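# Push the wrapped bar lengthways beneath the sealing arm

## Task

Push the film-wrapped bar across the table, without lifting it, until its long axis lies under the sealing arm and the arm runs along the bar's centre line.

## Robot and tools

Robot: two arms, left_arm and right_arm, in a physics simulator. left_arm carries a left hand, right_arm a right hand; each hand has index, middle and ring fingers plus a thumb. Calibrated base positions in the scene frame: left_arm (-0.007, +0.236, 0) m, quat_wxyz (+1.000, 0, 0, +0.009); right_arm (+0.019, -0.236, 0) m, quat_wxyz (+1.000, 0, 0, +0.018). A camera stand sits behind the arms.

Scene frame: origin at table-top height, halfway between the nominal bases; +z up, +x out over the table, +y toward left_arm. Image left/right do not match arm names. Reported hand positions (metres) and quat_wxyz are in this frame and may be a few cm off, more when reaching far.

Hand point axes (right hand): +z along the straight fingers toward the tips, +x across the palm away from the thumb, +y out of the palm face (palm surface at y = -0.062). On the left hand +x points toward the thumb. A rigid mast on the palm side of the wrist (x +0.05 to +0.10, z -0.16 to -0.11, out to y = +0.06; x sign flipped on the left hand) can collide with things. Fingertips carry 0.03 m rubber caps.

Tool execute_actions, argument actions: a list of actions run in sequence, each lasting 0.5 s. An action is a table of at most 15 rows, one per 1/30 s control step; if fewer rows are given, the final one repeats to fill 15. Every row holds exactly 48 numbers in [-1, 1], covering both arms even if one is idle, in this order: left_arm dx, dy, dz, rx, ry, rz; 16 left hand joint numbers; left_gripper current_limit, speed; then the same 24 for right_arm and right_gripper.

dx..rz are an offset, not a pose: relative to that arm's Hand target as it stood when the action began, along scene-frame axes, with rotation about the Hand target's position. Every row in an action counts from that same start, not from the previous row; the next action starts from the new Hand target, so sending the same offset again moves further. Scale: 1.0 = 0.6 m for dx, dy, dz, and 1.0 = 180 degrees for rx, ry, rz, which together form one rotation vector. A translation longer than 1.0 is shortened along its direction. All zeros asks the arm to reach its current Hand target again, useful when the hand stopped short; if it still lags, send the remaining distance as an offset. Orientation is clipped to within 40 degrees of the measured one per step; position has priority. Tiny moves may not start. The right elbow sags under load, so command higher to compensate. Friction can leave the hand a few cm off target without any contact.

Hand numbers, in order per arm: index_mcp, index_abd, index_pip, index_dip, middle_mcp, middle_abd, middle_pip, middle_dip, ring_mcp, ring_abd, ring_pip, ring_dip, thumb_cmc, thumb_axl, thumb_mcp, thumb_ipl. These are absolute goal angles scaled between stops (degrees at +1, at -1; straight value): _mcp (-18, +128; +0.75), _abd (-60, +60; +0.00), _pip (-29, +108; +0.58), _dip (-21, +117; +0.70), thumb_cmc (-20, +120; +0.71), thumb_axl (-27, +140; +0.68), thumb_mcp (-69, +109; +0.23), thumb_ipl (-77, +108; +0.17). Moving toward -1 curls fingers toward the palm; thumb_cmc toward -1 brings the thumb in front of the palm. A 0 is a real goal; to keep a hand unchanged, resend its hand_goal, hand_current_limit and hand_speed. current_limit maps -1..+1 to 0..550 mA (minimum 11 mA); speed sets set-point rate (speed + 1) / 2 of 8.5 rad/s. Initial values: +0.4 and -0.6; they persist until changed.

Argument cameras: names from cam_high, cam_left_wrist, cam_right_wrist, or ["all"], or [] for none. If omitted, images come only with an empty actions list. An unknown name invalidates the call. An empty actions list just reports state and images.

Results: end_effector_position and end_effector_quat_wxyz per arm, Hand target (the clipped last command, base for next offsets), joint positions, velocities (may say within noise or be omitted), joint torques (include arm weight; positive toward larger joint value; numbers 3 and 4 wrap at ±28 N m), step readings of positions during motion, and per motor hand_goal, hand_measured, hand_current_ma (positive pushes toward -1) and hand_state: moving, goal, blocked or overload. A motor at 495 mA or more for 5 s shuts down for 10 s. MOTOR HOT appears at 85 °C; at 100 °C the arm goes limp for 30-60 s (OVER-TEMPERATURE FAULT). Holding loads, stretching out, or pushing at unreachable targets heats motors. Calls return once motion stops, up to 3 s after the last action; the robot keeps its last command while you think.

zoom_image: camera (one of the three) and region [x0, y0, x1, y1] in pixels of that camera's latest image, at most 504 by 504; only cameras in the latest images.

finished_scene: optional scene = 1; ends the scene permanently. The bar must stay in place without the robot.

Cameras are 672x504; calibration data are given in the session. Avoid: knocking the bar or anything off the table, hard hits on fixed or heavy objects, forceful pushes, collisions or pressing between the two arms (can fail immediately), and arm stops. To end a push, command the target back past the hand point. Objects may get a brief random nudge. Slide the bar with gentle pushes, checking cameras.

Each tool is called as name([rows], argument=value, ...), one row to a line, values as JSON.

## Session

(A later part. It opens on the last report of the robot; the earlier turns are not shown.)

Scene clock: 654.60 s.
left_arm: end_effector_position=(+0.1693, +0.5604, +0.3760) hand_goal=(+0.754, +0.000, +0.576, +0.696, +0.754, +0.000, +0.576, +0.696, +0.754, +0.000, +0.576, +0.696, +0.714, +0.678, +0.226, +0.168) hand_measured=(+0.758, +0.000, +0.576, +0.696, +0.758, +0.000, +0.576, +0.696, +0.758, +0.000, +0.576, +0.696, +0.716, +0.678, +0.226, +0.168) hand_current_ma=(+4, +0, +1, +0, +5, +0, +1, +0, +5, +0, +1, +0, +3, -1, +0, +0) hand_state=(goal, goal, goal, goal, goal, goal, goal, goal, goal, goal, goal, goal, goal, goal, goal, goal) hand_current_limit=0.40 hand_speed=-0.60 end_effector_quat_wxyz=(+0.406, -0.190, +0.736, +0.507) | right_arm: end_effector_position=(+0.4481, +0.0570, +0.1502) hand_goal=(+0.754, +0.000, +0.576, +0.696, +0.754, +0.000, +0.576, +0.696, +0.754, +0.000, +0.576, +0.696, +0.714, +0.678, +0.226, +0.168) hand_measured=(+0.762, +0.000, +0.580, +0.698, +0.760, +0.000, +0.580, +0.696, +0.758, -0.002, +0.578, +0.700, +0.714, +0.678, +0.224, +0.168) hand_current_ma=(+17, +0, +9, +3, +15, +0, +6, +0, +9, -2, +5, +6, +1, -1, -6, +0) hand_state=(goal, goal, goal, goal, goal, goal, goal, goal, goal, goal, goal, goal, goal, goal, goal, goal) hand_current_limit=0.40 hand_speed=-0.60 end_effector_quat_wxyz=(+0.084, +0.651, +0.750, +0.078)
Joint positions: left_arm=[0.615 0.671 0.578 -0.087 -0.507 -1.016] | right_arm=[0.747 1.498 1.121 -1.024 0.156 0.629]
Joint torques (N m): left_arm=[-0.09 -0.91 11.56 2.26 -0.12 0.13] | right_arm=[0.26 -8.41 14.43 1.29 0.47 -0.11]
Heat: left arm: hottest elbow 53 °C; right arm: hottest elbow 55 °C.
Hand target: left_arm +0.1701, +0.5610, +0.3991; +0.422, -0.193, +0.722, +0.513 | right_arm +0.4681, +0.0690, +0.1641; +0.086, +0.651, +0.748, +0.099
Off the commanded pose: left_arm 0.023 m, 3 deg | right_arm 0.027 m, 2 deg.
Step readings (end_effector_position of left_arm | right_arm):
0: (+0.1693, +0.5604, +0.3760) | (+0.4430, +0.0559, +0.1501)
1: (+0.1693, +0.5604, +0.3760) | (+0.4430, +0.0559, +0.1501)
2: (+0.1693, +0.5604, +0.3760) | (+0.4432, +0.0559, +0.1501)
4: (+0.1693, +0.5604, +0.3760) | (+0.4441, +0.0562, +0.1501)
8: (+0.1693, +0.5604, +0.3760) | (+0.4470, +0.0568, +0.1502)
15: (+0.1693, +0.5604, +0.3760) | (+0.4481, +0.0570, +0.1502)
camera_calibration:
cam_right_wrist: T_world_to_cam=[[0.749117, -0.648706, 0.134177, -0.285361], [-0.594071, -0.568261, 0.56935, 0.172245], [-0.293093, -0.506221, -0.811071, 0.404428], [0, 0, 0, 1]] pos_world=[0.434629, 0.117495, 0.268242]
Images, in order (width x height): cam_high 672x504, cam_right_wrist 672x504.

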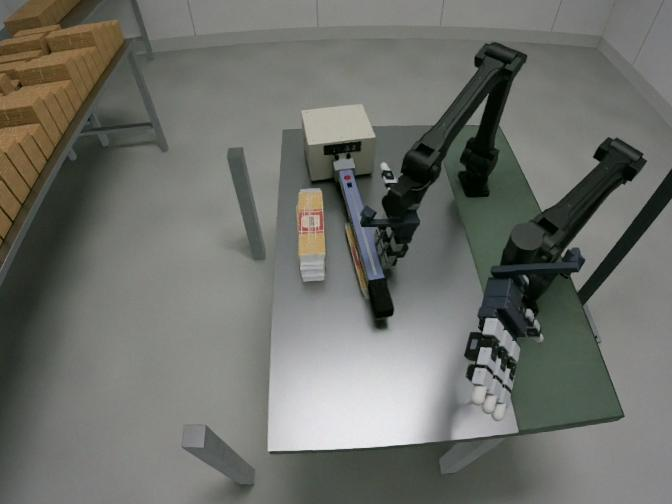

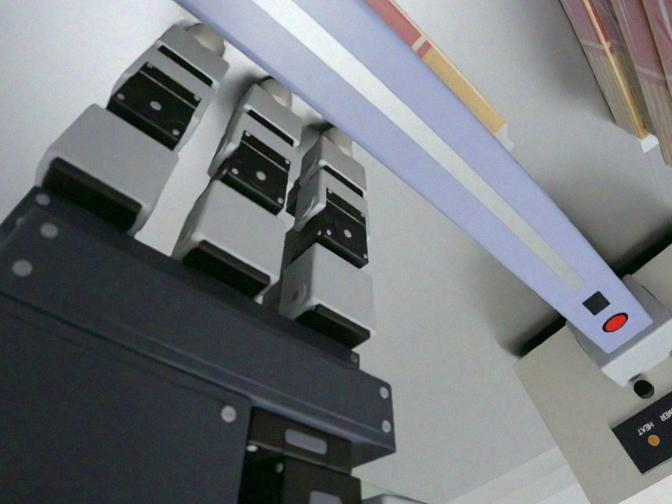

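execute_actions([
  [[0,0,0,0,0,0,0.754,0,0.576,0.696,0.754,0,0.576,0.696,0.754,0,0.576,0.696,0.714,0.678,0.226,0.168,0.4,-0.6,-0.07,-0.0095,0,0,0,0,0.754,0,0.576,0.696,0.754,0,0.576,0.696,0.754,0,0.576,0.696,0.714,0.678,0.226,0.168,0.4,-0.6]],
  [[0,0,0,0,0,0,0.754,0,0.576,0.696,0.754,0,0.576,0.696,0.754,0,0.576,0.696,0.714,0.678,0.226,0.168,0.4,-0.6,-0.08,-0.011,0.01,0,0,0,0.754,0,0.576,0.696,0.754,0,0.576,0.696,0.754,0,0.576,0.696,0.714,0.678,0.226,0.168,0.4,-0.6]],
  [[0,0,0,0,0,0,0.754,0,0.576,0.696,0.754,0,0.576,0.696,0.754,0,0.576,0.696,0.714,0.678,0.226,0.168,0.4,-0.6,-0.08,-0.05,0.08,0,0,0,0.754,0,0.576,0.696,0.754,0,0.576,0.696,0.754,0,0.576,0.696,0.714,0.678,0.226,0.168,0.4,-0.6]],
  [[0,0,0,0,0,0,0.754,0,0.576,0.696,0.754,0,0.576,0.696,0.754,0,0.576,0.696,0.714,0.678,0.226,0.168,0.4,-0.6,-0.04,-0.08,0.08,0,0,0,0.754,0,0.576,0.696,0.754,0,0.576,0.696,0.754,0,0.576,0.696,0.714,0.678,0.226,0.168,0.4,-0.6]],
], cameras=["cam_high", "cam_right_wrist"])

zoom_image(camera="cam_high", region=[330, 200, 420, 330])

zoom_image(camera="cam_high", region=[330, 205, 390, 255])

zoom_image(camera="cam_high", region=[345, 255, 405, 305])

Scene clock: 680.40 s.
left_arm: end_effector_position=(+0.1693, +0.5604, +0.3760) hand_goal=(+0.754, +0.000, +0.576, +0.696, +0.754, +0.000, +0.576, +0.696, +0.754, +0.000, +0.576, +0.696, +0.714, +0.678, +0.226, +0.168) hand_measured=(+0.758, +0.000, +0.576, +0.696, +0.758, +0.000, +0.576, +0.696, +0.758, +0.000, +0.576, +0.696, +0.716, +0.678, +0.226, +0.168) hand_current_ma=(+4, +0, +1, +0, +5, +0, +1, +0, +5, +0, +1, +0, +3, -1, +0, +0) hand_state=(goal, goal, goal, goal, goal, goal, goal, goal, goal, goal, goal, goal, goal, goal, goal, goal) hand_current_limit=0.40 hand_speed=-0.60 end_effector_quat_wxyz=(+0.406, -0.190, +0.736, +0.507) | right_arm: end_effector_position=(+0.3024, -0.0219, +0.2604) hand_goal=(+0.754, +0.000, +0.576, +0.696, +0.754, +0.000, +0.576, +0.696, +0.754, +0.000, +0.576, +0.696, +0.714, +0.678, +0.226, +0.168) hand_measured=(+0.756, +0.000, +0.578, +0.698, +0.756, +0.000, +0.578, +0.696, +0.756, -0.002, +0.578, +0.700, +0.714, +0.678, +0.224, +0.168) hand_current_ma=(+2, +0, +4, +3, +3, +0, +4, +0, +2, -2, +4, +5, +1, -1, -6, +0) hand_state=(goal, goal, goal, goal, goal, goal, goal, goal, goal, goal, goal, goal, goal, goal, goal, goal) hand_current_limit=0.40 hand_speed=-0.60 end_effector_quat_wxyz=(+0.086, +0.649, +0.750, +0.100)
Joint positions: left_arm=[0.615 0.671 0.578 -0.087 -0.507 -1.016] | right_arm=[0.921 0.994 0.977 -1.37 0.191 0.795]
Joint torques (N m): left_arm=[-0.09 -0.97 11.58 2.25 -0.12 0.13] | right_arm=[0.44 -2.73 12.53 0.18 0.5 0.03]
Heat: left arm: hottest elbow 54 °C; right arm: hottest elbow 53 °C.
Hand target: left_arm +0.1701, +0.5610, +0.3991; +0.422, -0.193, +0.722, +0.513 | right_arm +0.3061, -0.0214, +0.2660; +0.086, +0.651, +0.748, +0.099
Off the commanded pose: left_arm 0.023 m, 3 deg | right_arm 0.007 m, 0 deg.
Step readings (end_effector_position of left_arm | right_arm):
0: (+0.1693, +0.5604, +0.3760) | (+0.4481, +0.0570, +0.1502)
1: (+0.1693, +0.5604, +0.3760) | (+0.4481, +0.0570, +0.1502)
2: (+0.1693, +0.5604, +0.3760) | (+0.4481, +0.0570, +0.1502)
4: (+0.1693, +0.5604, +0.3760) | (+0.4457, +0.0591, +0.1506)
8: (+0.1693, +0.5604, +0.3760) | (+0.4355, +0.0589, +0.1535)
15: (+0.1693, +0.5604, +0.3760) | (+0.4279, +0.0623, +0.1602)
16: (+0.1693, +0.5604, +0.3760) | (+0.4276, +0.0620, +0.1599)
17: (+0.1693, +0.5604, +0.3760) | (+0.4252, +0.0622, +0.1595)
19: (+0.1693, +0.5604, +0.3760) | (+0.4169, +0.0576, +0.1578)
23: (+0.1693, +0.5604, +0.3760) | (+0.3916, +0.0561, +0.1587)
30: (+0.1693, +0.5604, +0.3760) | (+0.3818, +0.0609, +0.1688)
31: (+0.1693, +0.5604, +0.3760) | (+0.3817, +0.0604, +0.1689)
32: (+0.1693, +0.5604, +0.3760) | (+0.3795, +0.0584, +0.1691)
34: (+0.1693, +0.5604, +0.3760) | (+0.3706, +0.0496, +0.1726)
38: (+0.1693, +0.5604, +0.3760) | (+0.3480, +0.0332, +0.1966)
45: (+0.1693, +0.5604, +0.3760) | (+0.3339, +0.0267, +0.2191)
46: (+0.1693, +0.5604, +0.3760) | (+0.3333, +0.0261, +0.2187)
47: (+0.1693, +0.5604, +0.3760) | (+0.3315, +0.0235, +0.2183)
49: (+0.1693, +0.5604, +0.3760) | (+0.3252, +0.0142, +0.2213)
53: (+0.1693, +0.5604, +0.3760) | (+0.3125, -0.0074, +0.2446)
60: (+0.1693, +0.5604, +0.3760) | (+0.3031, -0.0210, +0.2610)
camera_calibration:
cam_right_wrist: T_world_to_cam=[[0.749448, -0.647225, 0.139382, -0.243665], [-0.607456, -0.588497, 0.533544, -0.00889747], [-0.263297, -0.484532, -0.834208, 0.408572], [0, 0, 0, 1]] pos_world=[0.284785, 0.0350233, 0.379544]
Images, in order (width x height): cam_high 672x504, cam_right_wrist 672x504.

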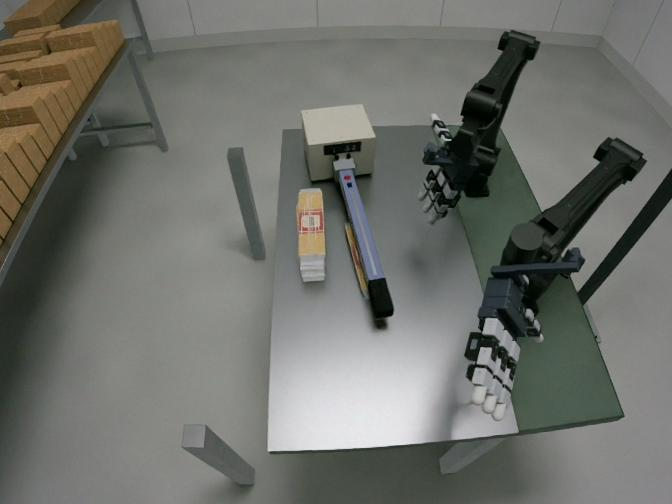

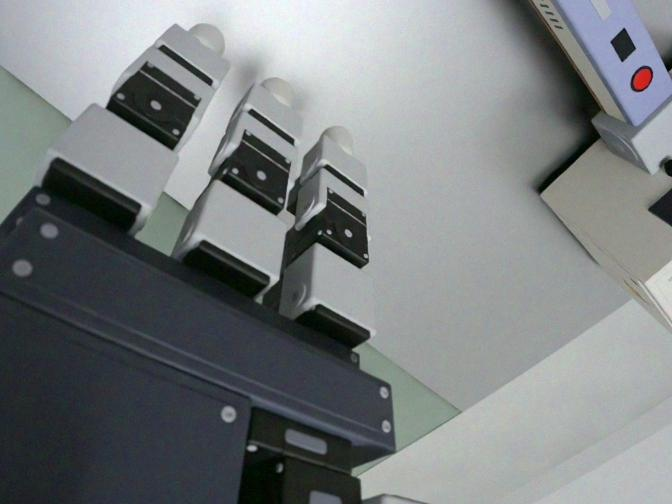

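Scaled by 3.877.

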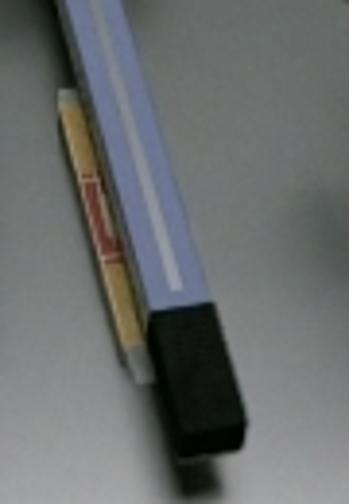

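Scaled by 8.400.

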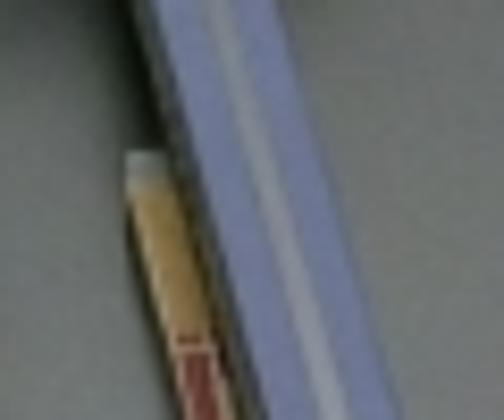

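Scaled by 8.400.

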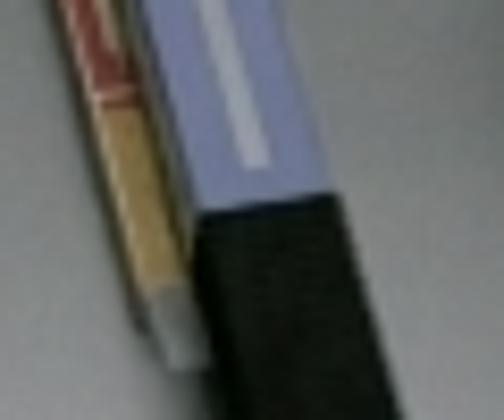

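finished_scene()

The scene is finished: the task was done.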